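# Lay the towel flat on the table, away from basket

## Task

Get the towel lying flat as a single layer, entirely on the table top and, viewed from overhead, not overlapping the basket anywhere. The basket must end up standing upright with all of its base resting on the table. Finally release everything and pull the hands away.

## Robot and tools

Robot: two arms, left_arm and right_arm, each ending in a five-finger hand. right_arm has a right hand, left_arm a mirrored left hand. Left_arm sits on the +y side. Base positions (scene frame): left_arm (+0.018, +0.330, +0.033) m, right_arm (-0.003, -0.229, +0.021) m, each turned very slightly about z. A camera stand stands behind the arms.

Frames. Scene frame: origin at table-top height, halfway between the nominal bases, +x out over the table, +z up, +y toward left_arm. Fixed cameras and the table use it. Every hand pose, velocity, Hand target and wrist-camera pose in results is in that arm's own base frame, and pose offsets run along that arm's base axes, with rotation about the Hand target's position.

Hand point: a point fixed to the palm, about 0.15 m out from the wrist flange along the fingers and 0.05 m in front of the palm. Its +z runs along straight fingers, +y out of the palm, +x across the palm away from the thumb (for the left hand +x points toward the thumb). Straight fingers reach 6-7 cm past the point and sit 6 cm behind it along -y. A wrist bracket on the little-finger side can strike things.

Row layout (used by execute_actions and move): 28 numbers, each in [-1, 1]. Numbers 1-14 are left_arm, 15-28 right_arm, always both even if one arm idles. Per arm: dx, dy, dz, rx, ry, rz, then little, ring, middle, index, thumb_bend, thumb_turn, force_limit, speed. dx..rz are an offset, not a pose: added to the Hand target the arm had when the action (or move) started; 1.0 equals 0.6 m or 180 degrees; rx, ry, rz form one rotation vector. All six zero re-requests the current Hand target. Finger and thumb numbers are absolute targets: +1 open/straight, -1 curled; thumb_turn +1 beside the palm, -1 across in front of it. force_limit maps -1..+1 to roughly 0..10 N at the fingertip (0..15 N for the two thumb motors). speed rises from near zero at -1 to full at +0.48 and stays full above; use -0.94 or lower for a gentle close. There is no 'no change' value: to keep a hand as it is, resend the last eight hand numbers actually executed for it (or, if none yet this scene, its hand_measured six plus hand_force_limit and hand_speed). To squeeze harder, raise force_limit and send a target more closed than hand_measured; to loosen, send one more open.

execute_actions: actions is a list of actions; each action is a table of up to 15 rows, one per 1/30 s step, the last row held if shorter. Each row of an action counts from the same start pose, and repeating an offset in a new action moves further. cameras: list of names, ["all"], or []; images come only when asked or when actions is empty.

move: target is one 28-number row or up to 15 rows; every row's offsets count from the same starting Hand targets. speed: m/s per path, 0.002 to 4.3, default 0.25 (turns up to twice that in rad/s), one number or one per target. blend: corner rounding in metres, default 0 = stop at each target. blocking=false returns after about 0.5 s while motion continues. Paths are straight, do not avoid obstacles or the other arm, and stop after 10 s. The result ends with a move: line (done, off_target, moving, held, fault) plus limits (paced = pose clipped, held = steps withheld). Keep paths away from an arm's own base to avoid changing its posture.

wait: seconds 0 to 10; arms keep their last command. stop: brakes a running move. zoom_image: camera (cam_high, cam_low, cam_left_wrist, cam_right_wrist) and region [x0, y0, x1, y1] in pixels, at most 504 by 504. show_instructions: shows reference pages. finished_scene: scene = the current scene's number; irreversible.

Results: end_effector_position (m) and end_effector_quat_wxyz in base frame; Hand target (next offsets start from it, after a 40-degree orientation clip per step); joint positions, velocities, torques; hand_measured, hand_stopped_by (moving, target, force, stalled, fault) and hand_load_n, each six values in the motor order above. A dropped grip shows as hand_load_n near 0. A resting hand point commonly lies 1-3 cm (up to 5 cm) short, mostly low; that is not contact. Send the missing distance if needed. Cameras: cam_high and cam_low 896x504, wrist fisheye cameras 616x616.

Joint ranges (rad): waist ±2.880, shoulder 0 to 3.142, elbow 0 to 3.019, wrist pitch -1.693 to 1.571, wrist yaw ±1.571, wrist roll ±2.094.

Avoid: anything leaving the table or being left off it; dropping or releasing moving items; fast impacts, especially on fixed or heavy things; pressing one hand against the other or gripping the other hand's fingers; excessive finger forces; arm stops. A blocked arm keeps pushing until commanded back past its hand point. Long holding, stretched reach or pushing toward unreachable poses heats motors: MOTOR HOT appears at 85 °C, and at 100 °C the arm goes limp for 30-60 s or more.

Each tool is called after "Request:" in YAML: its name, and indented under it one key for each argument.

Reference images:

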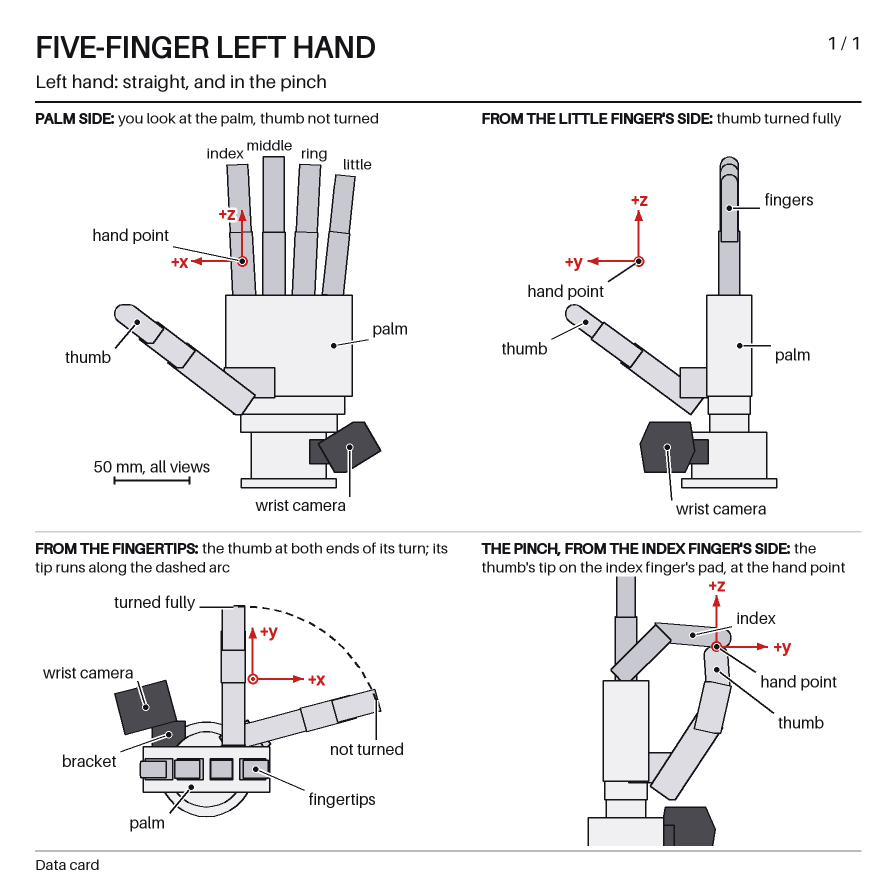

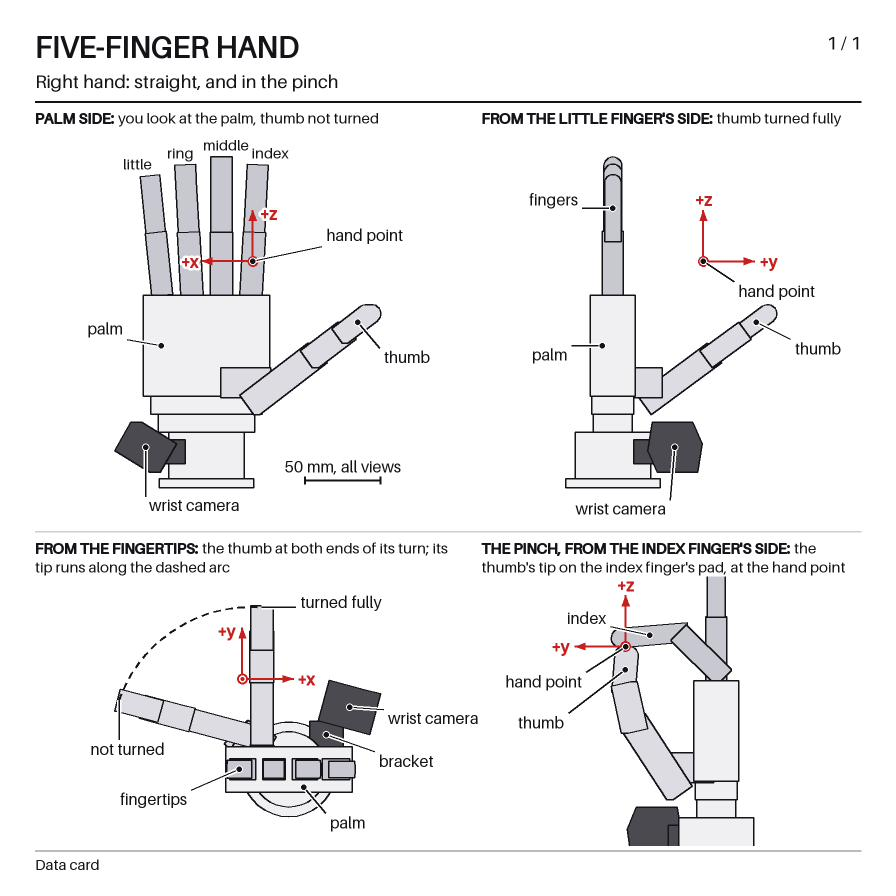

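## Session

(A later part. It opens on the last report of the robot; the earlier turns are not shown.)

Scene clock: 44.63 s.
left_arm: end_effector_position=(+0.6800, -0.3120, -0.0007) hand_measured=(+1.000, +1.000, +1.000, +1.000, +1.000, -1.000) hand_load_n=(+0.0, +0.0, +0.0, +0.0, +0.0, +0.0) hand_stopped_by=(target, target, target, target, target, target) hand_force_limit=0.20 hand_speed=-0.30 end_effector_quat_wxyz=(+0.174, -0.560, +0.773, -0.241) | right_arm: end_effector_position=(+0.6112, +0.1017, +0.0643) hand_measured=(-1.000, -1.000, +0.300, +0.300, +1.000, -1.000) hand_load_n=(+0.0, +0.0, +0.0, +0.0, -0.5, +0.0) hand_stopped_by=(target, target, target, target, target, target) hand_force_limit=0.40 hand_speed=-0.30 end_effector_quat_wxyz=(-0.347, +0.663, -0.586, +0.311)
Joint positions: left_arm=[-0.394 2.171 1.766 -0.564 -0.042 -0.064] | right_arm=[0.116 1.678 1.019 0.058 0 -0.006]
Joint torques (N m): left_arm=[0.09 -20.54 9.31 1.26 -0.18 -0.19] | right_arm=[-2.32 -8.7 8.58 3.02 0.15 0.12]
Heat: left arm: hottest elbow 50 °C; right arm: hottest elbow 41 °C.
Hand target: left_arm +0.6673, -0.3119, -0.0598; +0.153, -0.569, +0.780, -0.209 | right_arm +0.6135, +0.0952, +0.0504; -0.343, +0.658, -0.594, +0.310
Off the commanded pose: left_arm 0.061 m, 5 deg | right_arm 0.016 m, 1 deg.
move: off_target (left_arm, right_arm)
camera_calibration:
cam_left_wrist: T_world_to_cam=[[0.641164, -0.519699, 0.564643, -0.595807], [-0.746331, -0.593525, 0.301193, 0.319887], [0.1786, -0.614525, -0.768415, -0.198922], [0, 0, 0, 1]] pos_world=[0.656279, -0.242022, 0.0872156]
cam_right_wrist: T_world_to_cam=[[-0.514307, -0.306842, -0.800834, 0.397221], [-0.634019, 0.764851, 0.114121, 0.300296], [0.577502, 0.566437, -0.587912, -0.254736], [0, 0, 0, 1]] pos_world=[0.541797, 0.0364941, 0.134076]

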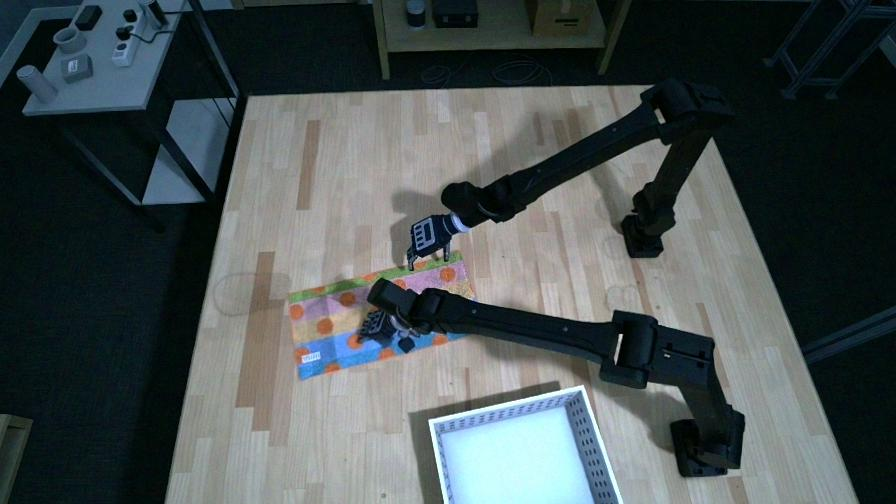

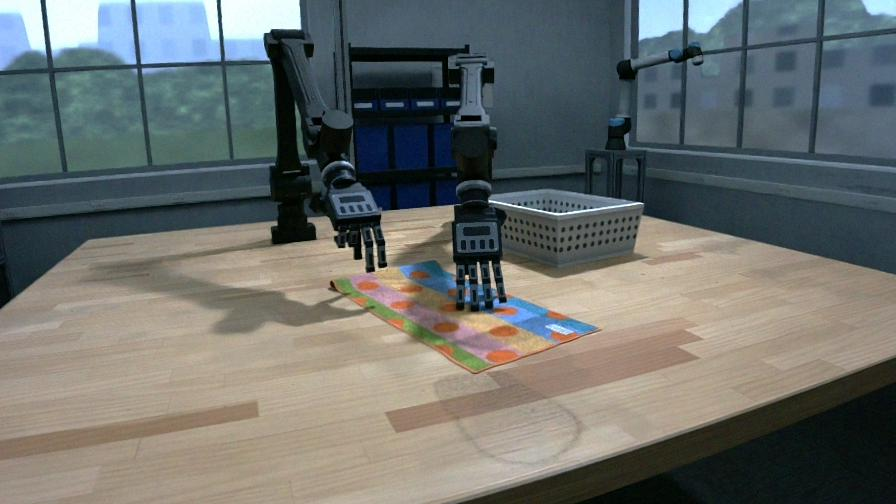

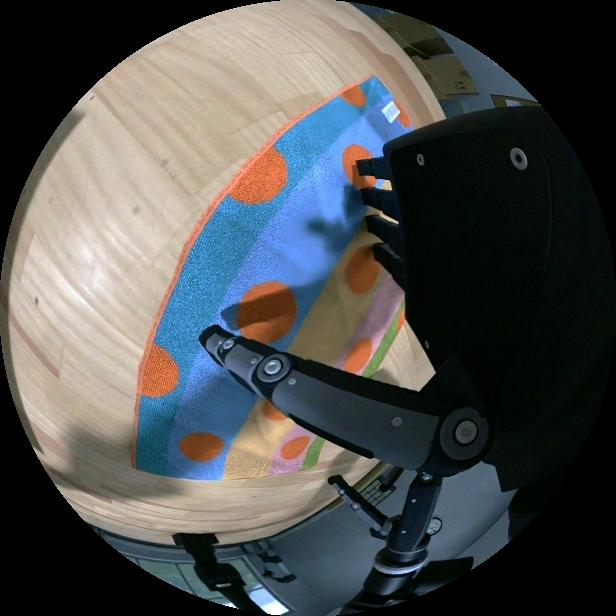

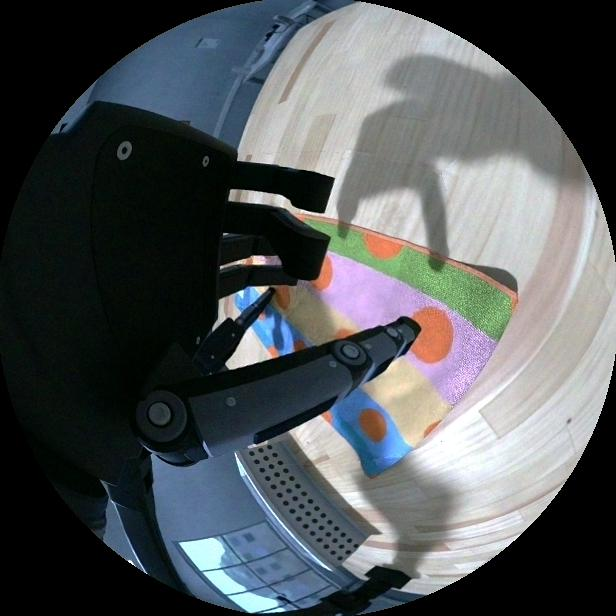

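Request:
move:
  target: [0,0,0,0,0,0,1,1,1,1,1,-1,0.2,-0.3,0,0,-0.117,0,0,0,-1,-1,0.3,0.3,1,-1,0.4,-0.3]
  speed: 0.12

Request:
execute_actions:
  actions:
    - [[0,0,0,0,0,0,1,1,1,1,1,-1,0.2,-0.3,0,0,-0.014,0.0007,-0.0072,0,-1,-1,0.2,0.2,0.85,-1,0.4,-0.88]]
    - [[0,0,0,0,0,0,1,1,1,1,1,-1,0.2,-0.3,0,0,-0.014,0.0007,-0.0072,0,-1,-1,0.1,0.1,0.7,-1,0.4,-0.88]]
    - [[0,0,0,0,0,0,1,1,1,1,1,-1,0.2,-0.3,0,0,-0.014,0.0007,-0.0072,0,-1,-1,0,0,0.55,-1,0.4,-0.88]]
    - [[0,0,0,0,0,0,1,1,1,1,1,-1,0.2,-0.3,0,0,-0.014,0.0007,-0.0072,0,-1,-1,-0.1,-0.1,0.45,-1,0.4,-0.88]]
    - [[0,0,0,0,0,0,1,1,1,1,1,-1,0.2,-0.3,0,0,-0.012,0.0007,-0.0072,0,-1,-1,-0.2,-0.2,0.35,-1,0.4,-0.88]]
    - [[0,0,0,0,0,0,1,1,1,1,1,-1,0.2,-0.3,0,0,-0.012,0.0007,-0.0072,0,-1,-1,-0.3,-0.3,0.25,-1,0.4,-0.88]]
    - [[0,0,0,0,0,0,1,1,1,1,1,-1,0.2,-0.3,0,0,0,0,0,0,-1,-1,-0.7,-0.7,-0.25,-1,0.4,-0.88]]
    - [[0,0,0,0,0,0,1,1,1,1,1,-1,0.2,-0.3,0,0,0,0,0,0,-1,-1,-0.7,-0.7,-0.25,-1,0.4,-0.88]]
  cameras: ["cam_high","cam_low","cam_right_wrist"]

Request:
zoom_image:
  camera: "cam_right_wrist"
  region: [180, 120, 500, 440]

Request:
zoom_image:
  camera: "cam_low"
  region: [300, 200, 560, 360]

Scene clock: 46.90 s.
left_arm: end_effector_position=(+0.6806, -0.3121, -0.0010) hand_measured=(+1.000, +1.000, +1.000, +1.000, +1.000, -1.000) hand_load_n=(+0.0, +0.0, +0.5, +0.0, +0.0, +0.0) hand_stopped_by=(target, target, target, target, target, target) hand_force_limit=0.20 hand_speed=-0.30 end_effector_quat_wxyz=(+0.174, -0.560, +0.773, -0.242) | right_arm: end_effector_position=(+0.6166, +0.1024, +0.0070) hand_measured=(-1.000, -1.000, +0.300, +0.300, +1.000, -1.000) hand_load_n=(+0.0, +0.0, -0.5, +0.0, +0.0, -0.5) hand_stopped_by=(target, target, target, target, target, target) hand_force_limit=0.40 hand_speed=-0.30 end_effector_quat_wxyz=(-0.355, +0.658, -0.583, +0.318)
Joint positions: left_arm=[-0.394 2.172 1.766 -0.561 -0.043 -0.064] | right_arm=[0.116 1.797 0.973 0.246 0 -0.005]
Joint torques (N m): left_arm=[0.38 -20.42 9.35 1.03 -0.15 -0.2] | right_arm=[-2.73 -7.41 7.38 2.88 0.17 0.11]
Heat: left arm: hottest elbow 50 °C; right arm: hottest elbow 41 °C.
Hand target: left_arm +0.6672, -0.3118, -0.0599; +0.153, -0.569, +0.780, -0.209 | right_arm +0.6135, +0.0953, -0.0197; -0.343, +0.658, -0.594, +0.310
Off the commanded pose: left_arm 0.060 m, 5 deg | right_arm 0.028 m, 2 deg.
move: off_target (left_arm, right_arm)

Scene clock: 51.37 s.
left_arm: end_effector_position=(+0.6806, -0.3121, -0.0010) hand_measured=(+1.000, +1.000, +1.000, +1.000, +1.000, -1.000) hand_load_n=(+0.0, +0.0, +0.0, +0.0, +0.0, +0.0) hand_stopped_by=(target, target, target, target, target, target) hand_force_limit=0.20 hand_speed=-0.30 end_effector_quat_wxyz=(+0.174, -0.560, +0.773, -0.242) | right_arm: end_effector_position=(+0.6363, +0.1051, +0.0015) hand_measured=(-1.000, -1.000, -0.418, -0.700, +0.396, -1.000) hand_load_n=(+0.0, +0.0, +9.0, +0.0, +10.5, +0.5) hand_stopped_by=(target, target, force, target, force, target) hand_force_limit=0.40 hand_speed=-0.88 end_effector_quat_wxyz=(-0.430, +0.610, -0.546, +0.381)
Joint positions: left_arm=[-0.394 2.172 1.766 -0.561 -0.043 -0.064] | right_arm=[0.116 1.886 0.893 0.646 0 0.006]
Joint torques (N m): left_arm=[0.32 -20.48 9.37 1.14 -0.14 -0.19] | right_arm=[-2.43 -5.54 4.77 1.62 0.23 0.09]
Heat: left arm: hottest elbow 50 °C; right arm: hottest elbow 40 °C.
Hand target: left_arm +0.6672, -0.3118, -0.0599; +0.153, -0.569, +0.780, -0.209 | right_arm +0.6135, +0.0950, -0.0677; -0.387, +0.633, -0.572, +0.350
Off the commanded pose: left_arm 0.060 m, 5 deg | right_arm 0.074 m, 7 deg.
Step readings (end_effector_position of left_arm | right_arm):
0: (+0.6806, -0.3121, -0.0010) | (+0.6166, +0.1024, +0.0070)
1: (+0.6806, -0.3121, -0.0010) | (+0.6167, +0.1024, +0.0070)
2: (+0.6806, -0.3121, -0.0010) | (+0.6172, +0.1024, +0.0069)
4: (+0.6806, -0.3121, -0.0010) | (+0.6192, +0.1024, +0.0072)
8: (+0.6806, -0.3121, -0.0010) | (+0.6213, +0.1027, +0.0080)
15: (+0.6806, -0.3121, -0.0010) | (+0.6223, +0.1029, +0.0083)
16: (+0.6806, -0.3121, -0.0010) | (+0.6223, +0.1029, +0.0081)
17: (+0.6806, -0.3121, -0.0010) | (+0.6227, +0.1029, +0.0080)
19: (+0.6806, -0.3121, -0.0010) | (+0.6239, +0.1031, +0.0084)
23: (+0.6806, -0.3121, -0.0010) | (+0.6253, +0.1033, +0.0088)
30: (+0.6806, -0.3121, -0.0010) | (+0.6262, +0.1035, +0.0088)
31: (+0.6806, -0.3121, -0.0010) | (+0.6263, +0.1035, +0.0087)
32: (+0.6806, -0.3121, -0.0010) | (+0.6266, +0.1035, +0.0085)
34: (+0.6806, -0.3121, -0.0010) | (+0.6277, +0.1037, +0.0087)
38: (+0.6806, -0.3121, -0.0010) | (+0.6290, +0.1039, +0.0089)
45: (+0.6806, -0.3121, -0.0010) | (+0.6297, +0.1040, +0.0085)
46: (+0.6806, -0.3121, -0.0010) | (+0.6298, +0.1040, +0.0084)
47: (+0.6806, -0.3121, -0.0010) | (+0.6299, +0.1041, +0.0083)
49: (+0.6806, -0.3121, -0.0010) | (+0.6310, +0.1042, +0.0084)
53: (+0.6806, -0.3121, -0.0010) | (+0.6322, +0.1044, +0.0081)
60: (+0.6806, -0.3121, -0.0010) | (+0.6328, +0.1045, +0.0076)
61: (+0.6806, -0.3121, -0.0010) | (+0.6328, +0.1045, +0.0075)
62: (+0.6806, -0.3121, -0.0010) | (+0.6331, +0.1045, +0.0074)
64: (+0.6806, -0.3121, -0.0010) | (+0.6337, +0.1046, +0.0072)
68: (+0.6806, -0.3121, -0.0010) | (+0.6348, +0.1048, +0.0069)
75: (+0.6806, -0.3121, -0.0010) | (+0.6352, +0.1049, +0.0060)
76: (+0.6806, -0.3121, -0.0010) | (+0.6351, +0.1049, +0.0058)
77: (+0.6806, -0.3121, -0.0010) | (+0.6352, +0.1049, +0.0056)
79: (+0.6806, -0.3121, -0.0010) | (+0.6359, +0.1050, +0.0053)
83: (+0.6806, -0.3121, -0.0010) | (+0.6369, +0.1051, +0.0050)
90: (+0.6806, -0.3121, -0.0010) | (+0.6371, +0.1052, +0.0036)
91: (+0.6806, -0.3121, -0.0010) | (+0.6371, +0.1052, +0.0037)
92: (+0.6806, -0.3121, -0.0010) | (+0.6371, +0.1052, +0.0035)
94: (+0.6806, -0.3121, -0.0010) | (+0.6369, +0.1051, +0.0031)
98: (+0.6806, -0.3121, -0.0010) | (+0.6364, +0.1051, +0.0023)
105: (+0.6806, -0.3121, -0.0010) | (+0.6363, +0.1051, +0.0017)
106: (+0.6806, -0.3121, -0.0010) | (+0.6363, +0.1051, +0.0017)
107: (+0.6806, -0.3121, -0.0010) | (+0.6363, +0.1051, +0.0017)
109: (+0.6806, -0.3121, -0.0010) | (+0.6363, +0.1051, +0.0014)
113: (+0.6806, -0.3121, -0.0010) | (+0.6363, +0.1051, +0.0015)
120: (+0.6806, -0.3121, -0.0010) | (+0.6363, +0.1051, +0.0015)
camera_calibration:
cam_right_wrist: T_world_to_cam=[[-0.300144, -0.27015, -0.91484, 0.22093], [-0.641701, 0.76679, -0.0158997, 0.325679], [0.705785, 0.582282, -0.403503, -0.3916], [0, 0, 0, 1]] pos_world=[0.551685, 0.0379785, 0.049282]
Images, in order (width x height): cam_high 896x504, cam_low 896x504, cam_right_wrist 616x616.

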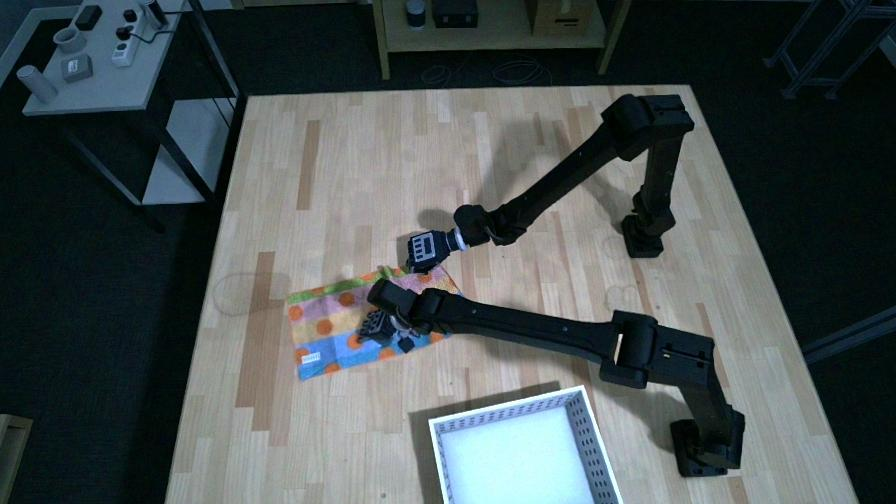

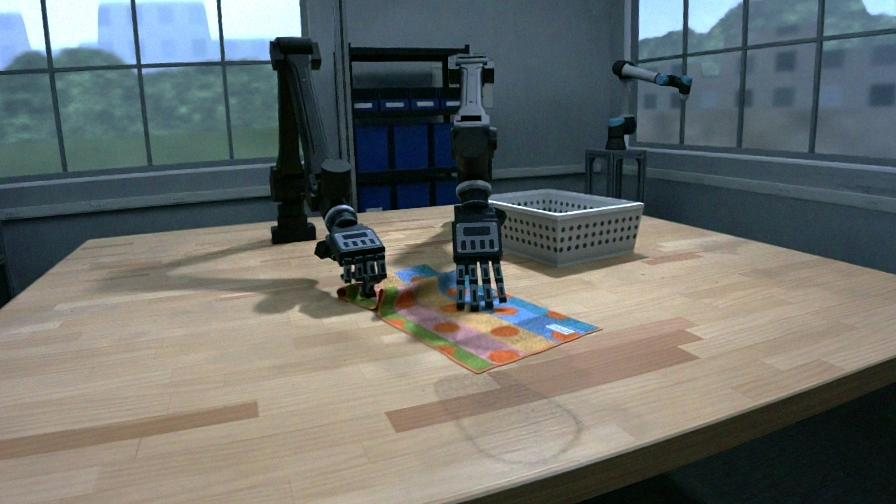

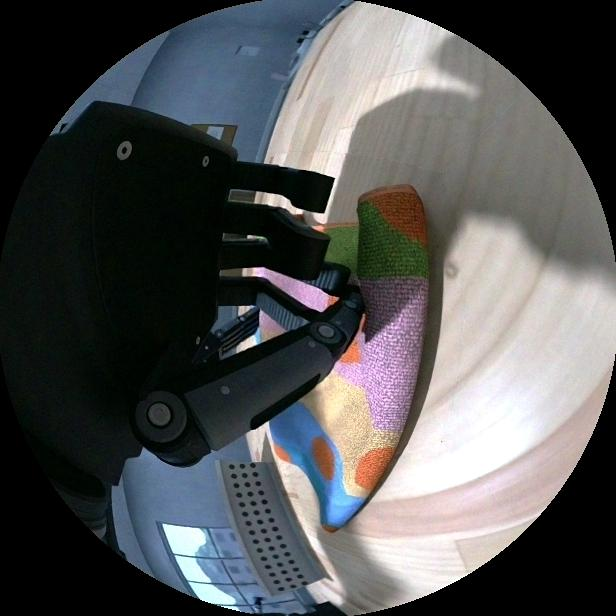

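Scaled by 1.575 from the camera's 616x616 image, which has a finer 880x880 frame.

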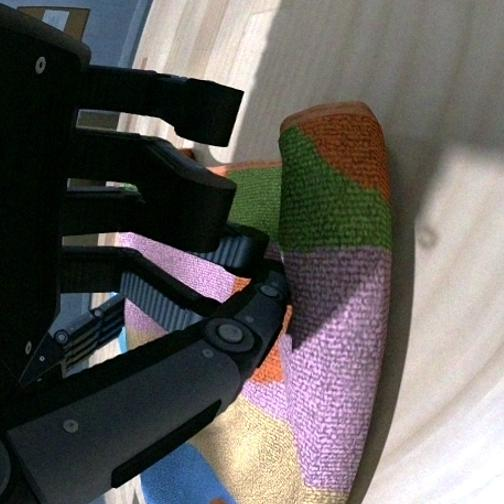

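Scaled by 1.938 from the camera's 896x504 image, which has a finer 1280x720 frame.

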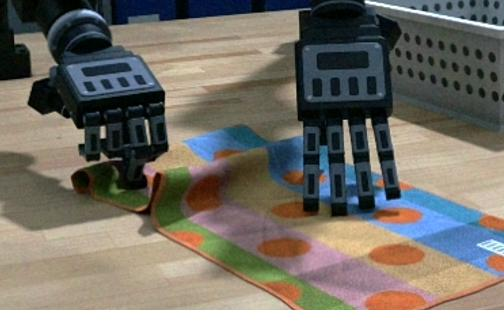

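Request:
execute_actions:
  actions: []

Scene clock: 53.43 s.
left_arm: end_effector_position=(+0.6806, -0.3121, -0.0010) hand_measured=(+1.000, +1.000, +1.000, +1.000, +1.000, -1.000) hand_load_n=(+0.0, +0.0, +0.5, +0.0, +0.0, +0.0) hand_stopped_by=(target, target, target, target, target, target) hand_force_limit=0.20 hand_speed=-0.30 end_effector_quat_wxyz=(+0.174, -0.560, +0.773, -0.242) | right_arm: end_effector_position=(+0.6363, +0.1051, +0.0015) hand_measured=(-1.000, -1.000, -0.418, -0.700, +0.396, -1.000) hand_load_n=(+0.0, +0.0, +9.0, +0.0, +10.0, +0.0) hand_stopped_by=(target, target, force, target, force, target) hand_force_limit=0.40 hand_speed=-0.88 end_effector_quat_wxyz=(-0.430, +0.610, -0.546, +0.381)
Joint positions: left_arm=[-0.394 2.172 1.766 -0.561 -0.043 -0.064] | right_arm=[0.116 1.886 0.893 0.646 0 0.006]
Joint velocities: within noise
Joint torques (N m): left_arm=[0.21 -20.37 9.32 1.09 -0.16 -0.18] | right_arm=[-2.14 -5.77 4.56 1.52 0.2 0.03]
Heat: left arm: hottest elbow 50 °C; right arm: hottest elbow 40 °C.
Hand target: left_arm +0.6672, -0.3118, -0.0599; +0.153, -0.569, +0.780, -0.209 | right_arm +0.6135, +0.0950, -0.0677; -0.387, +0.633, -0.572, +0.350
Off the commanded pose: left_arm 0.060 m, 5 deg | right_arm 0.074 m, 7 deg.
camera_calibration:
cam_left_wrist: T_world_to_cam=[[0.640337, -0.519265, 0.565979, -0.595355], [-0.746606, -0.593859, 0.299851, 0.320461], [0.180409, -0.614569, -0.767957, -0.200602], [0, 0, 0, 1]] pos_world=[0.656677, -0.242122, 0.0868138]
cam_right_wrist: T_world_to_cam=[[-0.300144, -0.27015, -0.91484, 0.22093], [-0.641701, 0.76679, -0.0158997, 0.325679], [0.705785, 0.582282, -0.403503, -0.3916], [0, 0, 0, 1]] pos_world=[0.551685, 0.0379785, 0.049282]

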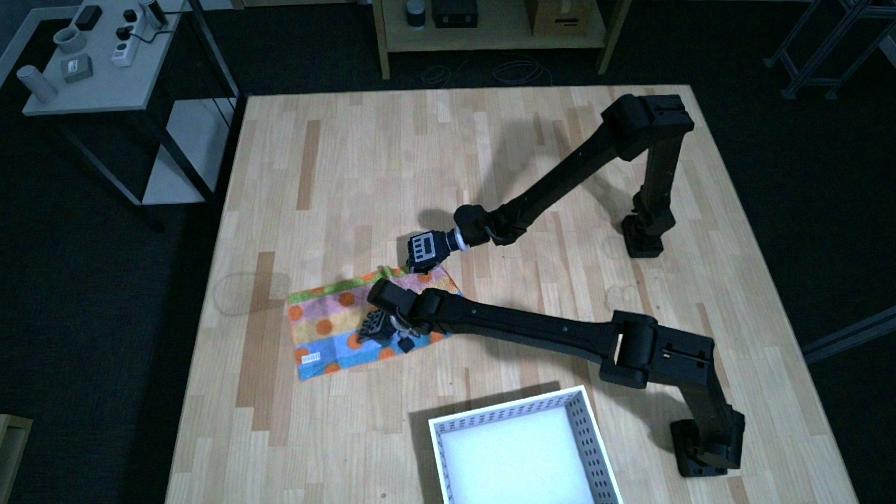

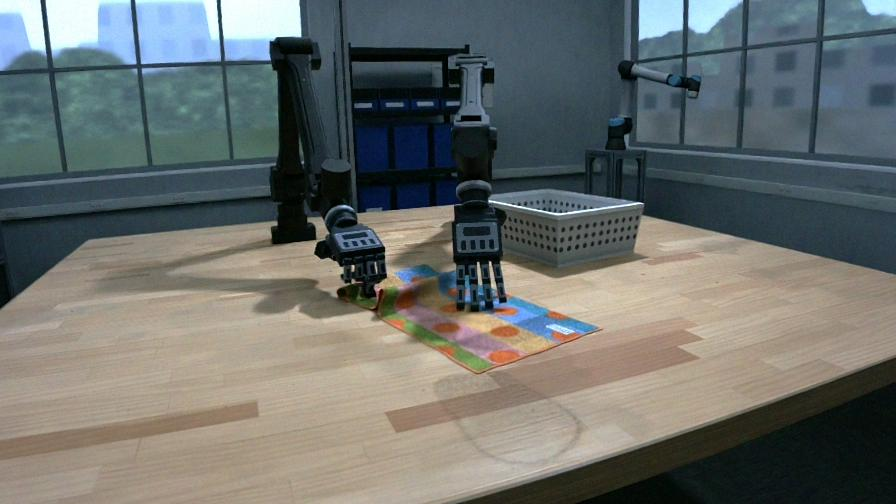

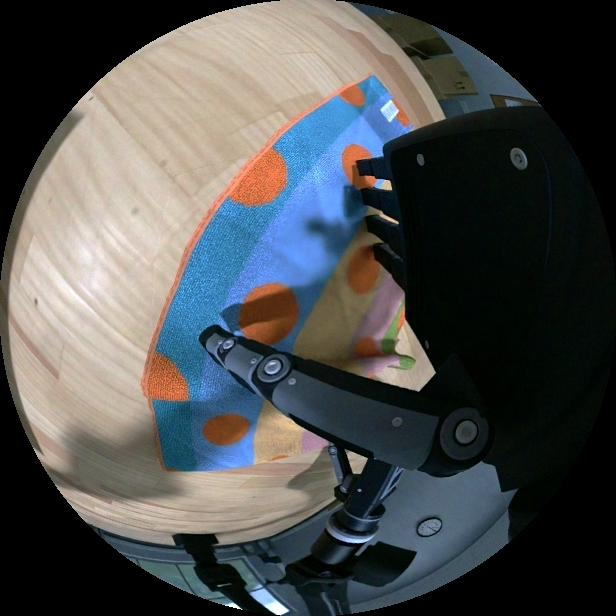

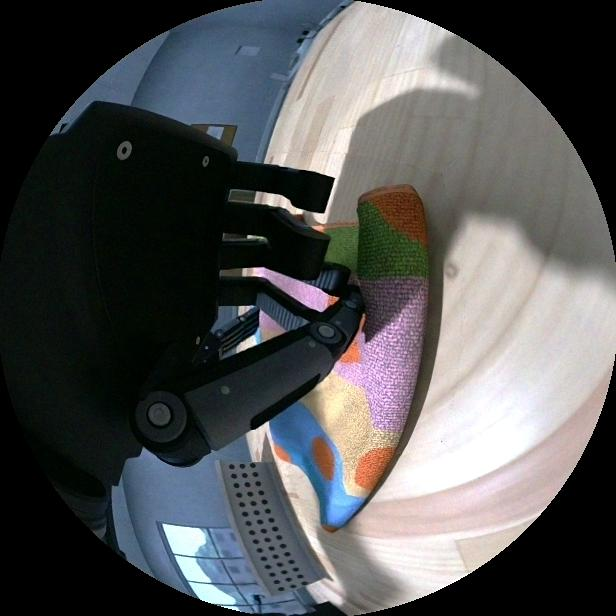

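Request:
zoom_image:
  camera: "cam_right_wrist"
  region: [240, 160, 460, 540]

Request:
zoom_image:
  camera: "cam_left_wrist"
  region: [130, 300, 430, 500]

Request:
zoom_image:
  camera: "cam_high"
  region: [340, 220, 500, 360]

Scaled by 1.326 from the camera's 616x616 image, which has a finer 880x880 frame.

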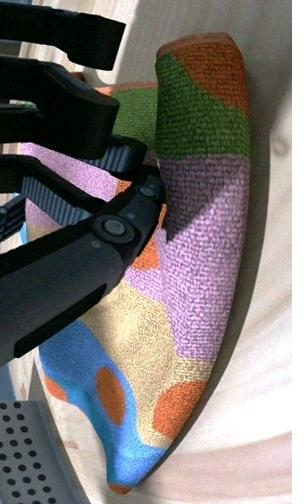

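Scaled by 1.680 from the camera's 616x616 image, which has a finer 880x880 frame.

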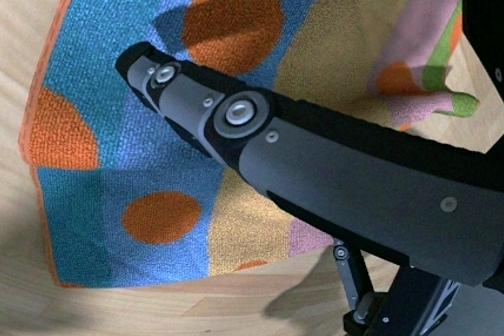

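Scaled by 3.150 from the camera's 896x504 image, which has a finer 1280x720 frame.

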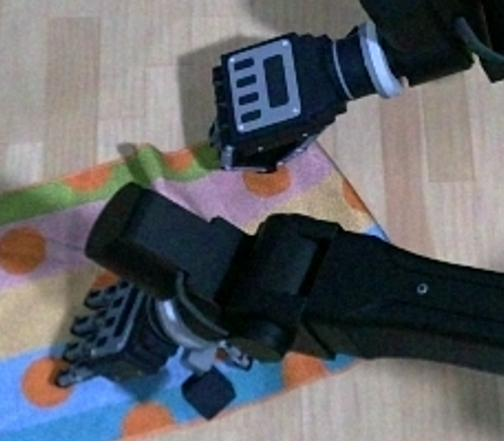

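Request:
zoom_image:
  camera: "cam_left_wrist"
  region: [135, 360, 275, 490]

Request:
zoom_image:
  camera: "cam_right_wrist"
  region: [250, 340, 440, 540]

Scaled by 3.600 from the camera's 616x616 image, which has a finer 880x880 frame.

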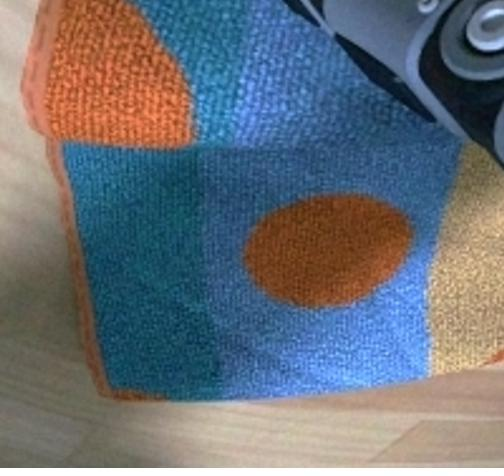

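Scaled by 2.520 from the camera's 616x616 image, which has a finer 880x880 frame.

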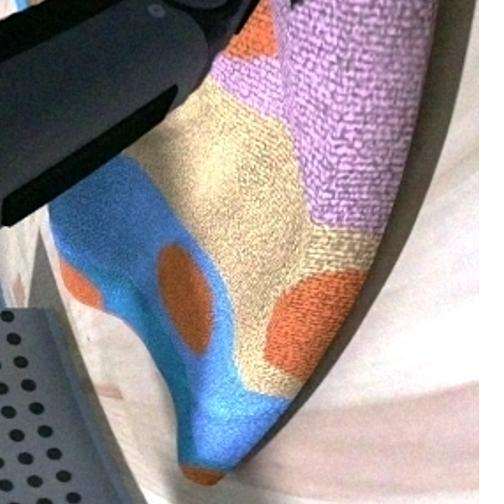

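Request:
move:
  target:
    - [0,0,0.2,0,0,0,1,1,1,1,1,-1,0.2,-0.3,0,0,0,0,0,0,-1,-1,-0.7,-0.7,-0.25,-1,0.4,-0.88]
    - [-0.157,-0.032,0.2665,-0.0073,-0.1406,0.1632,-1,-1,0.3,0.3,1,-1,0.4,-0.3,0,0,0,0,0,0,-1,-1,-0.7,-0.7,-0.25,-1,0.4,-0.88]
  speed: [0.08, 0.2]
  cameras: ["all"]

Scene clock: 66.83 s.
left_arm: end_effector_position=(+0.5725, -0.3249, +0.0853) hand_measured=(-1.000, -1.000, +0.300, +0.300, +1.000, -1.000) hand_load_n=(+0.0, +0.0, +0.0, +0.0, +0.0, +0.0) hand_stopped_by=(target, target, target, target, target, target) hand_force_limit=0.40 hand_speed=-0.30 end_effector_quat_wxyz=(-0.360, +0.688, -0.568, +0.274) | right_arm: end_effector_position=(+0.6363, +0.1051, +0.0015) hand_measured=(-1.000, -1.000, -0.418, -0.700, +0.396, -1.000) hand_load_n=(+0.0, +0.0, +8.5, +0.0, +10.0, +0.0) hand_stopped_by=(target, target, force, target, force, target) hand_force_limit=0.40 hand_speed=-0.88 end_effector_quat_wxyz=(-0.430, +0.610, -0.546, +0.381)
Joint positions: left_arm=[-0.626 1.784 1.29 -0.346 -0.656 -0.558] | right_arm=[0.116 1.886 0.893 0.646 0 0.006]
Joint torques (N m): left_arm=[-0.03 -21.95 10.06 1.47 -0.5 -0.19] | right_arm=[-2.08 -5.42 5 1.44 0.21 -0.02]
Heat: left arm: hottest elbow 49 °C; right arm: hottest elbow 40 °C.
Hand target: left_arm +0.5731, -0.3312, +0.1002; -0.359, +0.690, -0.557, +0.291 | right_arm +0.6135, +0.0950, -0.0677; -0.387, +0.633, -0.572, +0.350
Off the commanded pose: left_arm 0.016 m, 2 deg | right_arm 0.074 m, 7 deg.
move: off_target (left_arm, right_arm); target 2's new numbers were sent with left_arm's hand 0.016 m and 2 deg from that target
camera_calibration:
cam_left_wrist: T_world_to_cam=[[0.597133, -0.201, 0.77655, -0.471586], [-0.41564, -0.905527, 0.0852253, -0.0661965], [0.686057, -0.373657, -0.624264, -0.346163], [0, 0, 0, 1]] pos_world=[0.491574, -0.284078, 0.155754]
cam_right_wrist: T_world_to_cam=[[-0.300144, -0.27015, -0.91484, 0.22093], [-0.641701, 0.76679, -0.0158997, 0.325679], [0.705785, 0.582282, -0.403503, -0.3916], [0, 0, 0, 1]] pos_world=[0.551685, 0.0379785, 0.049282]

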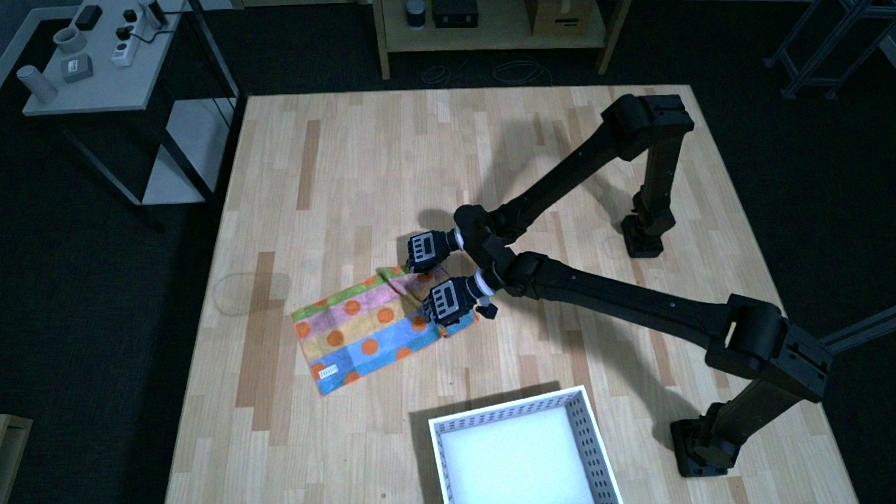

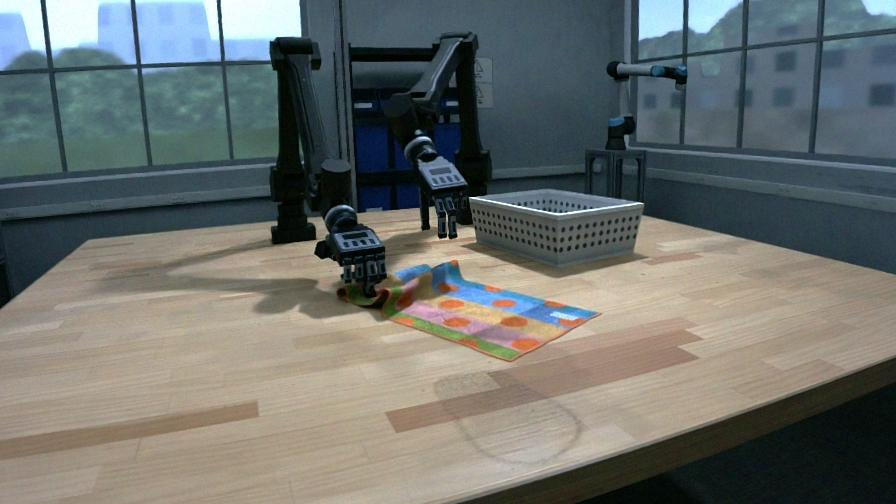

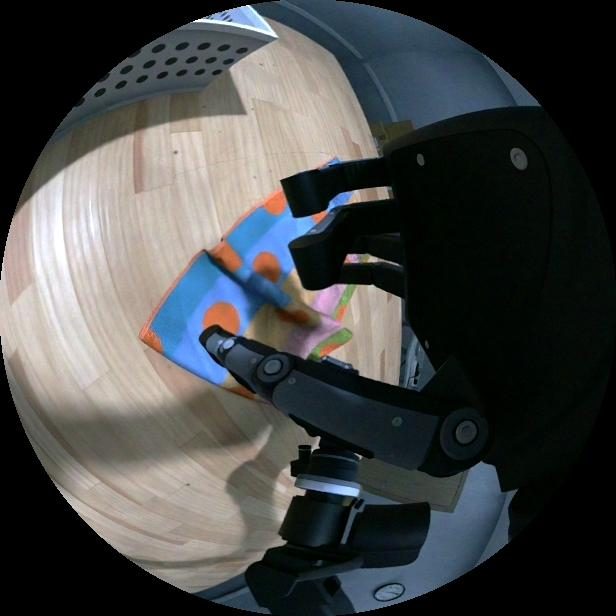

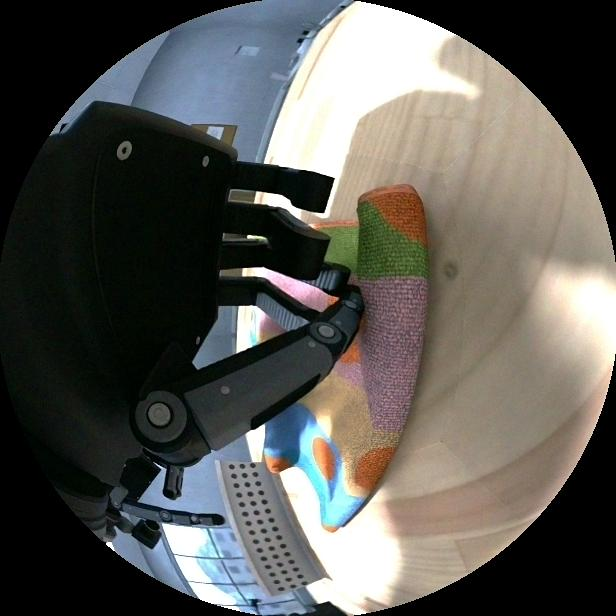

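Request:
move:
  target: [0.032,-0.0113,-0.222,0,0,0,-1,-1,0.3,0.3,1,-1,0.4,-0.3,0,0,0,0,0,0,-1,-1,-0.7,-0.7,-0.25,-1,0.4,-0.88]
  speed: 0.1
  cameras: ["all"]

Scene clock: 70.90 s.
left_arm: end_effector_position=(+0.5928, -0.3393, -0.0042) hand_measured=(-1.000, -1.000, +0.300, +0.300, +1.000, -1.000) hand_load_n=(+0.0, +0.0, +0.0, +0.0, +0.0, -2.0) hand_stopped_by=(target, target, target, target, target, target) hand_force_limit=0.40 hand_speed=-0.30 end_effector_quat_wxyz=(-0.362, +0.687, -0.552, +0.304) | right_arm: end_effector_position=(+0.6363, +0.1051, +0.0015) hand_measured=(-1.000, -1.000, -0.418, -0.700, +0.396, -1.000) hand_load_n=(+0.0, +0.0, +9.0, +0.0, +10.0, +0.5) hand_stopped_by=(target, target, force, target, force, target) hand_force_limit=0.40 hand_speed=-0.88 end_effector_quat_wxyz=(-0.430, +0.610, -0.546, +0.381)
Joint positions: left_arm=[-0.626 1.956 1.238 -0.054 -0.657 -0.558] | right_arm=[0.116 1.886 0.893 0.646 0 0.006]
Joint torques (N m): left_arm=[0.85 -17.49 9.42 1.66 -0.2 -0.11] | right_arm=[-1.9 -5.77 4.79 1.52 0.23 0.05]
Heat: left arm: hottest elbow 48 °C; right arm: hottest elbow 39 °C.
Hand target: left_arm +0.5922, -0.3379, -0.0331; -0.359, +0.690, -0.557, +0.291 | right_arm +0.6135, +0.0950, -0.0677; -0.387, +0.633, -0.572, +0.350
Off the commanded pose: left_arm 0.029 m, 2 deg | right_arm 0.074 m, 7 deg.
move: off_target (left_arm, right_arm)
camera_calibration:
cam_left_wrist: T_world_to_cam=[[0.552836, -0.168824, 0.816009, -0.379696], [-0.419821, -0.902329, 0.0977413, -0.0595286], [0.719807, -0.396613, -0.569716, -0.448906], [0, 0, 0, 1]] pos_world=[0.508044, -0.295858, 0.0599051]
cam_right_wrist: T_world_to_cam=[[-0.300144, -0.27015, -0.91484, 0.22093], [-0.641701, 0.76679, -0.0158997, 0.325679], [0.705785, 0.582282, -0.403503, -0.3916], [0, 0, 0, 1]] pos_world=[0.551685, 0.0379785, 0.049282]

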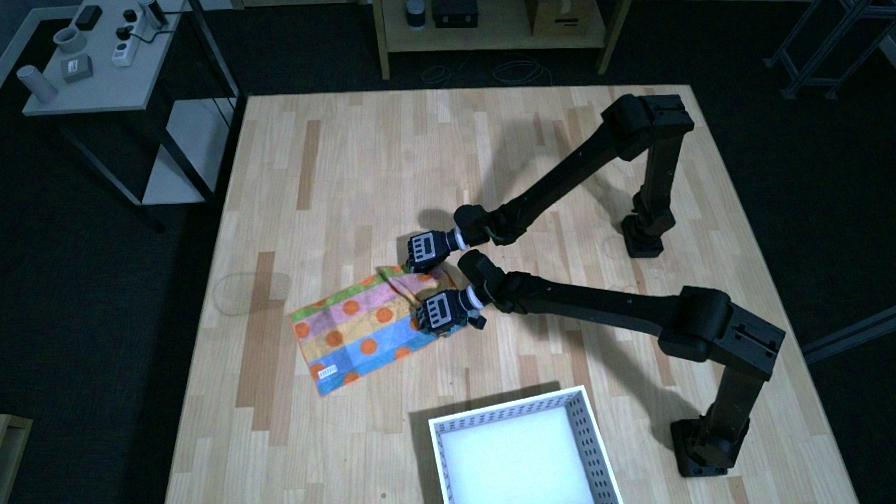

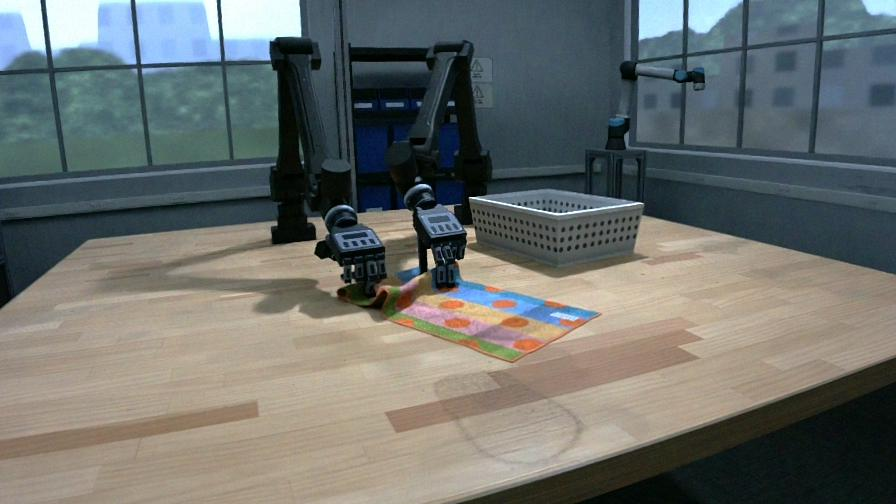

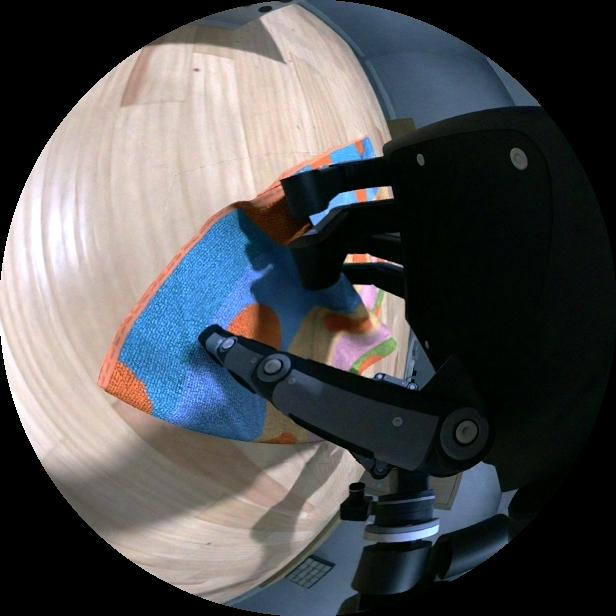

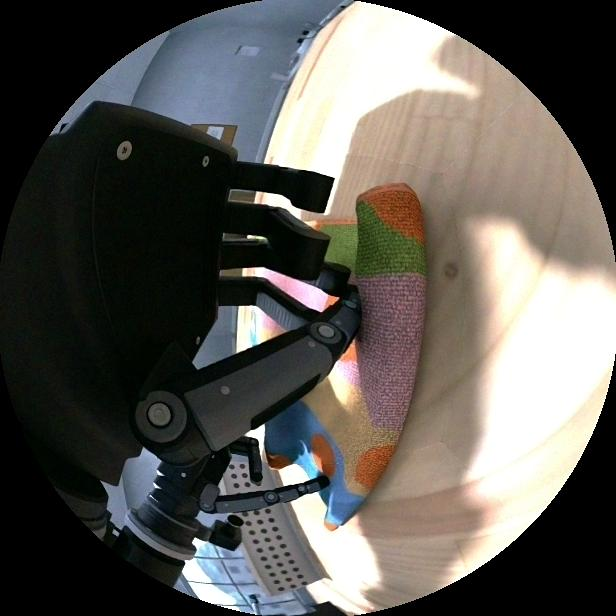

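Request:
execute_actions:
  actions:
    - [[0,0,-0.014,0.0015,-0.007,0,-1,-1,0.2,0.2,0.85,-1,0.4,-0.88,0,0,0,0,0,0,-1,-1,-0.7,-0.7,-0.25,-1,0.4,-0.88]]
    - [[0,0,-0.014,0.0015,-0.007,0,-1,-1,0.1,0.1,0.7,-1,0.4,-0.88,0,0,0,0,0,0,-1,-1,-0.7,-0.7,-0.25,-1,0.4,-0.88]]
    - [[0,0,-0.014,0.0015,-0.007,0,-1,-1,0.0,0.0,0.55,-1,0.4,-0.88,0,0,0,0,0,0,-1,-1,-0.7,-0.7,-0.25,-1,0.4,-0.88]]
    - [[0,0,-0.014,0.0015,-0.007,0,-1,-1,-0.1,-0.1,0.45,-1,0.4,-0.88,0,0,0,0,0,0,-1,-1,-0.7,-0.7,-0.25,-1,0.4,-0.88]]
  cameras: ["cam_left_wrist","cam_right_wrist"]

Scene clock: 75.07 s.
left_arm: end_effector_position=(+0.6084, -0.3460, -0.0075) hand_measured=(-1.000, -1.000, -0.100, -0.100, +0.452, -1.000) hand_load_n=(+0.5, +0.0, -1.5, +0.0, +1.5, +0.0) hand_stopped_by=(target, target, target, target, target, target) hand_force_limit=0.40 hand_speed=-0.88 end_effector_quat_wxyz=(-0.389, +0.677, -0.511, +0.359) | right_arm: end_effector_position=(+0.6363, +0.1051, +0.0013) hand_measured=(-1.000, -1.000, -0.418, -0.700, +0.396, -1.000) hand_load_n=(+0.0, +0.0, +9.0, +0.0, +10.0, +0.5) hand_stopped_by=(target, target, force, target, force, target) hand_force_limit=0.40 hand_speed=-0.88 end_effector_quat_wxyz=(-0.430, +0.610, -0.546, +0.381)
Joint positions: left_arm=[-0.636 1.998 1.194 0.183 -0.713 -0.535] | right_arm=[0.116 1.886 0.893 0.646 0 0.006]
Joint torques (N m): left_arm=[0.44 -15.85 6.91 1.02 -0.24 0.14] | right_arm=[-1.73 -6.07 4.89 1.42 0.23 0.08]
Heat: left arm: hottest elbow 48 °C; right arm: hottest elbow 39 °C.
Hand target: left_arm +0.5922, -0.3378, -0.0667; -0.390, +0.673, -0.544, +0.316 | right_arm +0.6135, +0.0950, -0.0679; -0.387, +0.634, -0.572, +0.350
Off the commanded pose: left_arm 0.062 m, 6 deg | right_arm 0.074 m, 7 deg.
Step readings (end_effector_position of left_arm | right_arm):
0: (+0.5928, -0.3393, -0.0042) | (+0.6363, +0.1051, +0.0015)
1: (+0.5929, -0.3394, -0.0042) | (+0.6363, +0.1051, +0.0015)
2: (+0.5938, -0.3399, -0.0038) | (+0.6363, +0.1051, +0.0015)
4: (+0.5960, -0.3405, -0.0035) | (+0.6363, +0.1051, +0.0015)
8: (+0.5983, -0.3412, -0.0028) | (+0.6363, +0.1051, +0.0015)
15: (+0.5995, -0.3421, -0.0026) | (+0.6363, +0.1051, +0.0015)
16: (+0.5997, -0.3420, -0.0027) | (+0.6363, +0.1051, +0.0015)
17: (+0.6003, -0.3418, -0.0026) | (+0.6363, +0.1051, +0.0015)
19: (+0.6016, -0.3415, -0.0024) | (+0.6363, +0.1051, +0.0015)
23: (+0.6032, -0.3415, -0.0020) | (+0.6363, +0.1051, +0.0015)
30: (+0.6042, -0.3419, -0.0020) | (+0.6363, +0.1051, +0.0015)
31: (+0.6043, -0.3419, -0.0019) | (+0.6363, +0.1051, +0.0015)
32: (+0.6045, -0.3419, -0.0020) | (+0.6363, +0.1051, +0.0015)
34: (+0.6055, -0.3420, -0.0020) | (+0.6363, +0.1051, +0.0013)
38: (+0.6060, -0.3427, -0.0017) | (+0.6363, +0.1051, +0.0013)
45: (+0.6066, -0.3432, -0.0021) | (+0.6363, +0.1051, +0.0013)
46: (+0.6066, -0.3433, -0.0022) | (+0.6363, +0.1051, +0.0013)
47: (+0.6070, -0.3434, -0.0022) | (+0.6363, +0.1051, +0.0013)
49: (+0.6077, -0.3436, -0.0023) | (+0.6363, +0.1051, +0.0013)
53: (+0.6084, -0.3443, -0.0024) | (+0.6363, +0.1051, +0.0013)
60: (+0.6090, -0.3448, -0.0029) | (+0.6363, +0.1051, +0.0013)
camera_calibration:
cam_left_wrist: T_world_to_cam=[[0.435833, -0.123553, 0.891507, -0.29931], [-0.413187, -0.90745, 0.076233, -0.0646662], [0.799579, -0.401584, -0.446547, -0.513973], [0, 0, 0, 1]] pos_world=[0.514692, -0.302065, 0.0422537]
cam_right_wrist: T_world_to_cam=[[-0.300412, -0.270137, -0.914756, 0.22086], [-0.641695, 0.766799, -0.0157071, 0.325598], [0.705678, 0.582276, -0.403701, -0.391541], [0, 0, 0, 1]] pos_world=[0.551585, 0.0379785, 0.0490821]
Images, in order (width x height): cam_left_wrist 616x616, cam_right_wrist 616x616.

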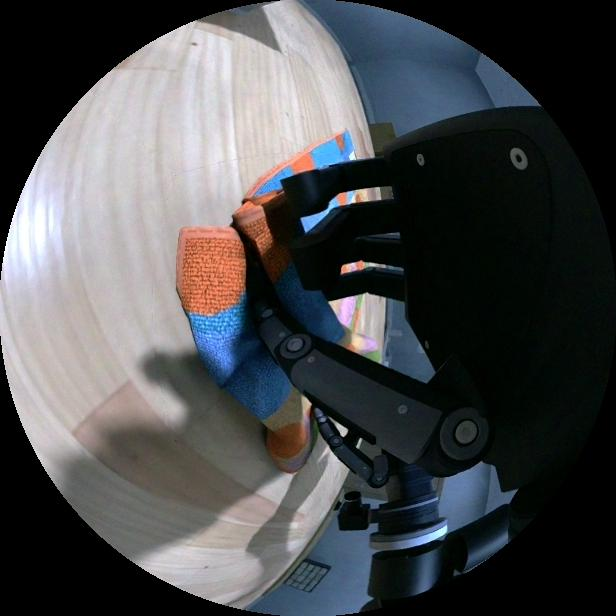

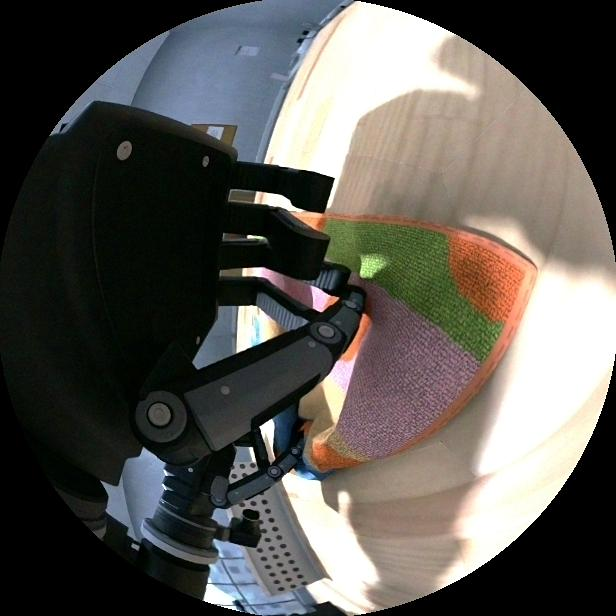

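Request:
zoom_image:
  camera: "cam_left_wrist"
  region: [160, 120, 400, 500]

Request:
zoom_image:
  camera: "cam_right_wrist"
  region: [230, 190, 560, 500]

Scaled by 1.326 from the camera's 616x616 image, which has a finer 880x880 frame.

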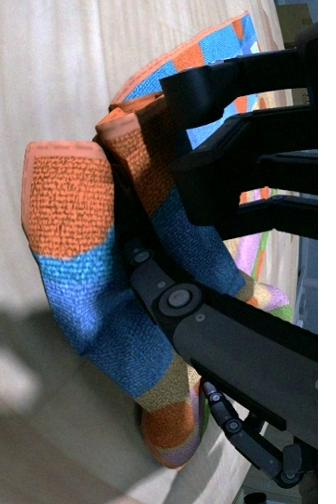

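Scaled by 1.527 from the camera's 616x616 image, which has a finer 880x880 frame.

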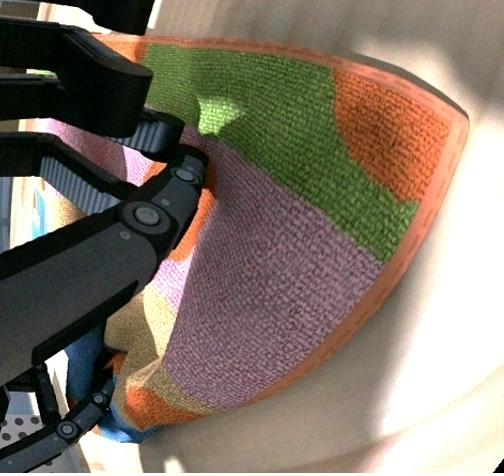

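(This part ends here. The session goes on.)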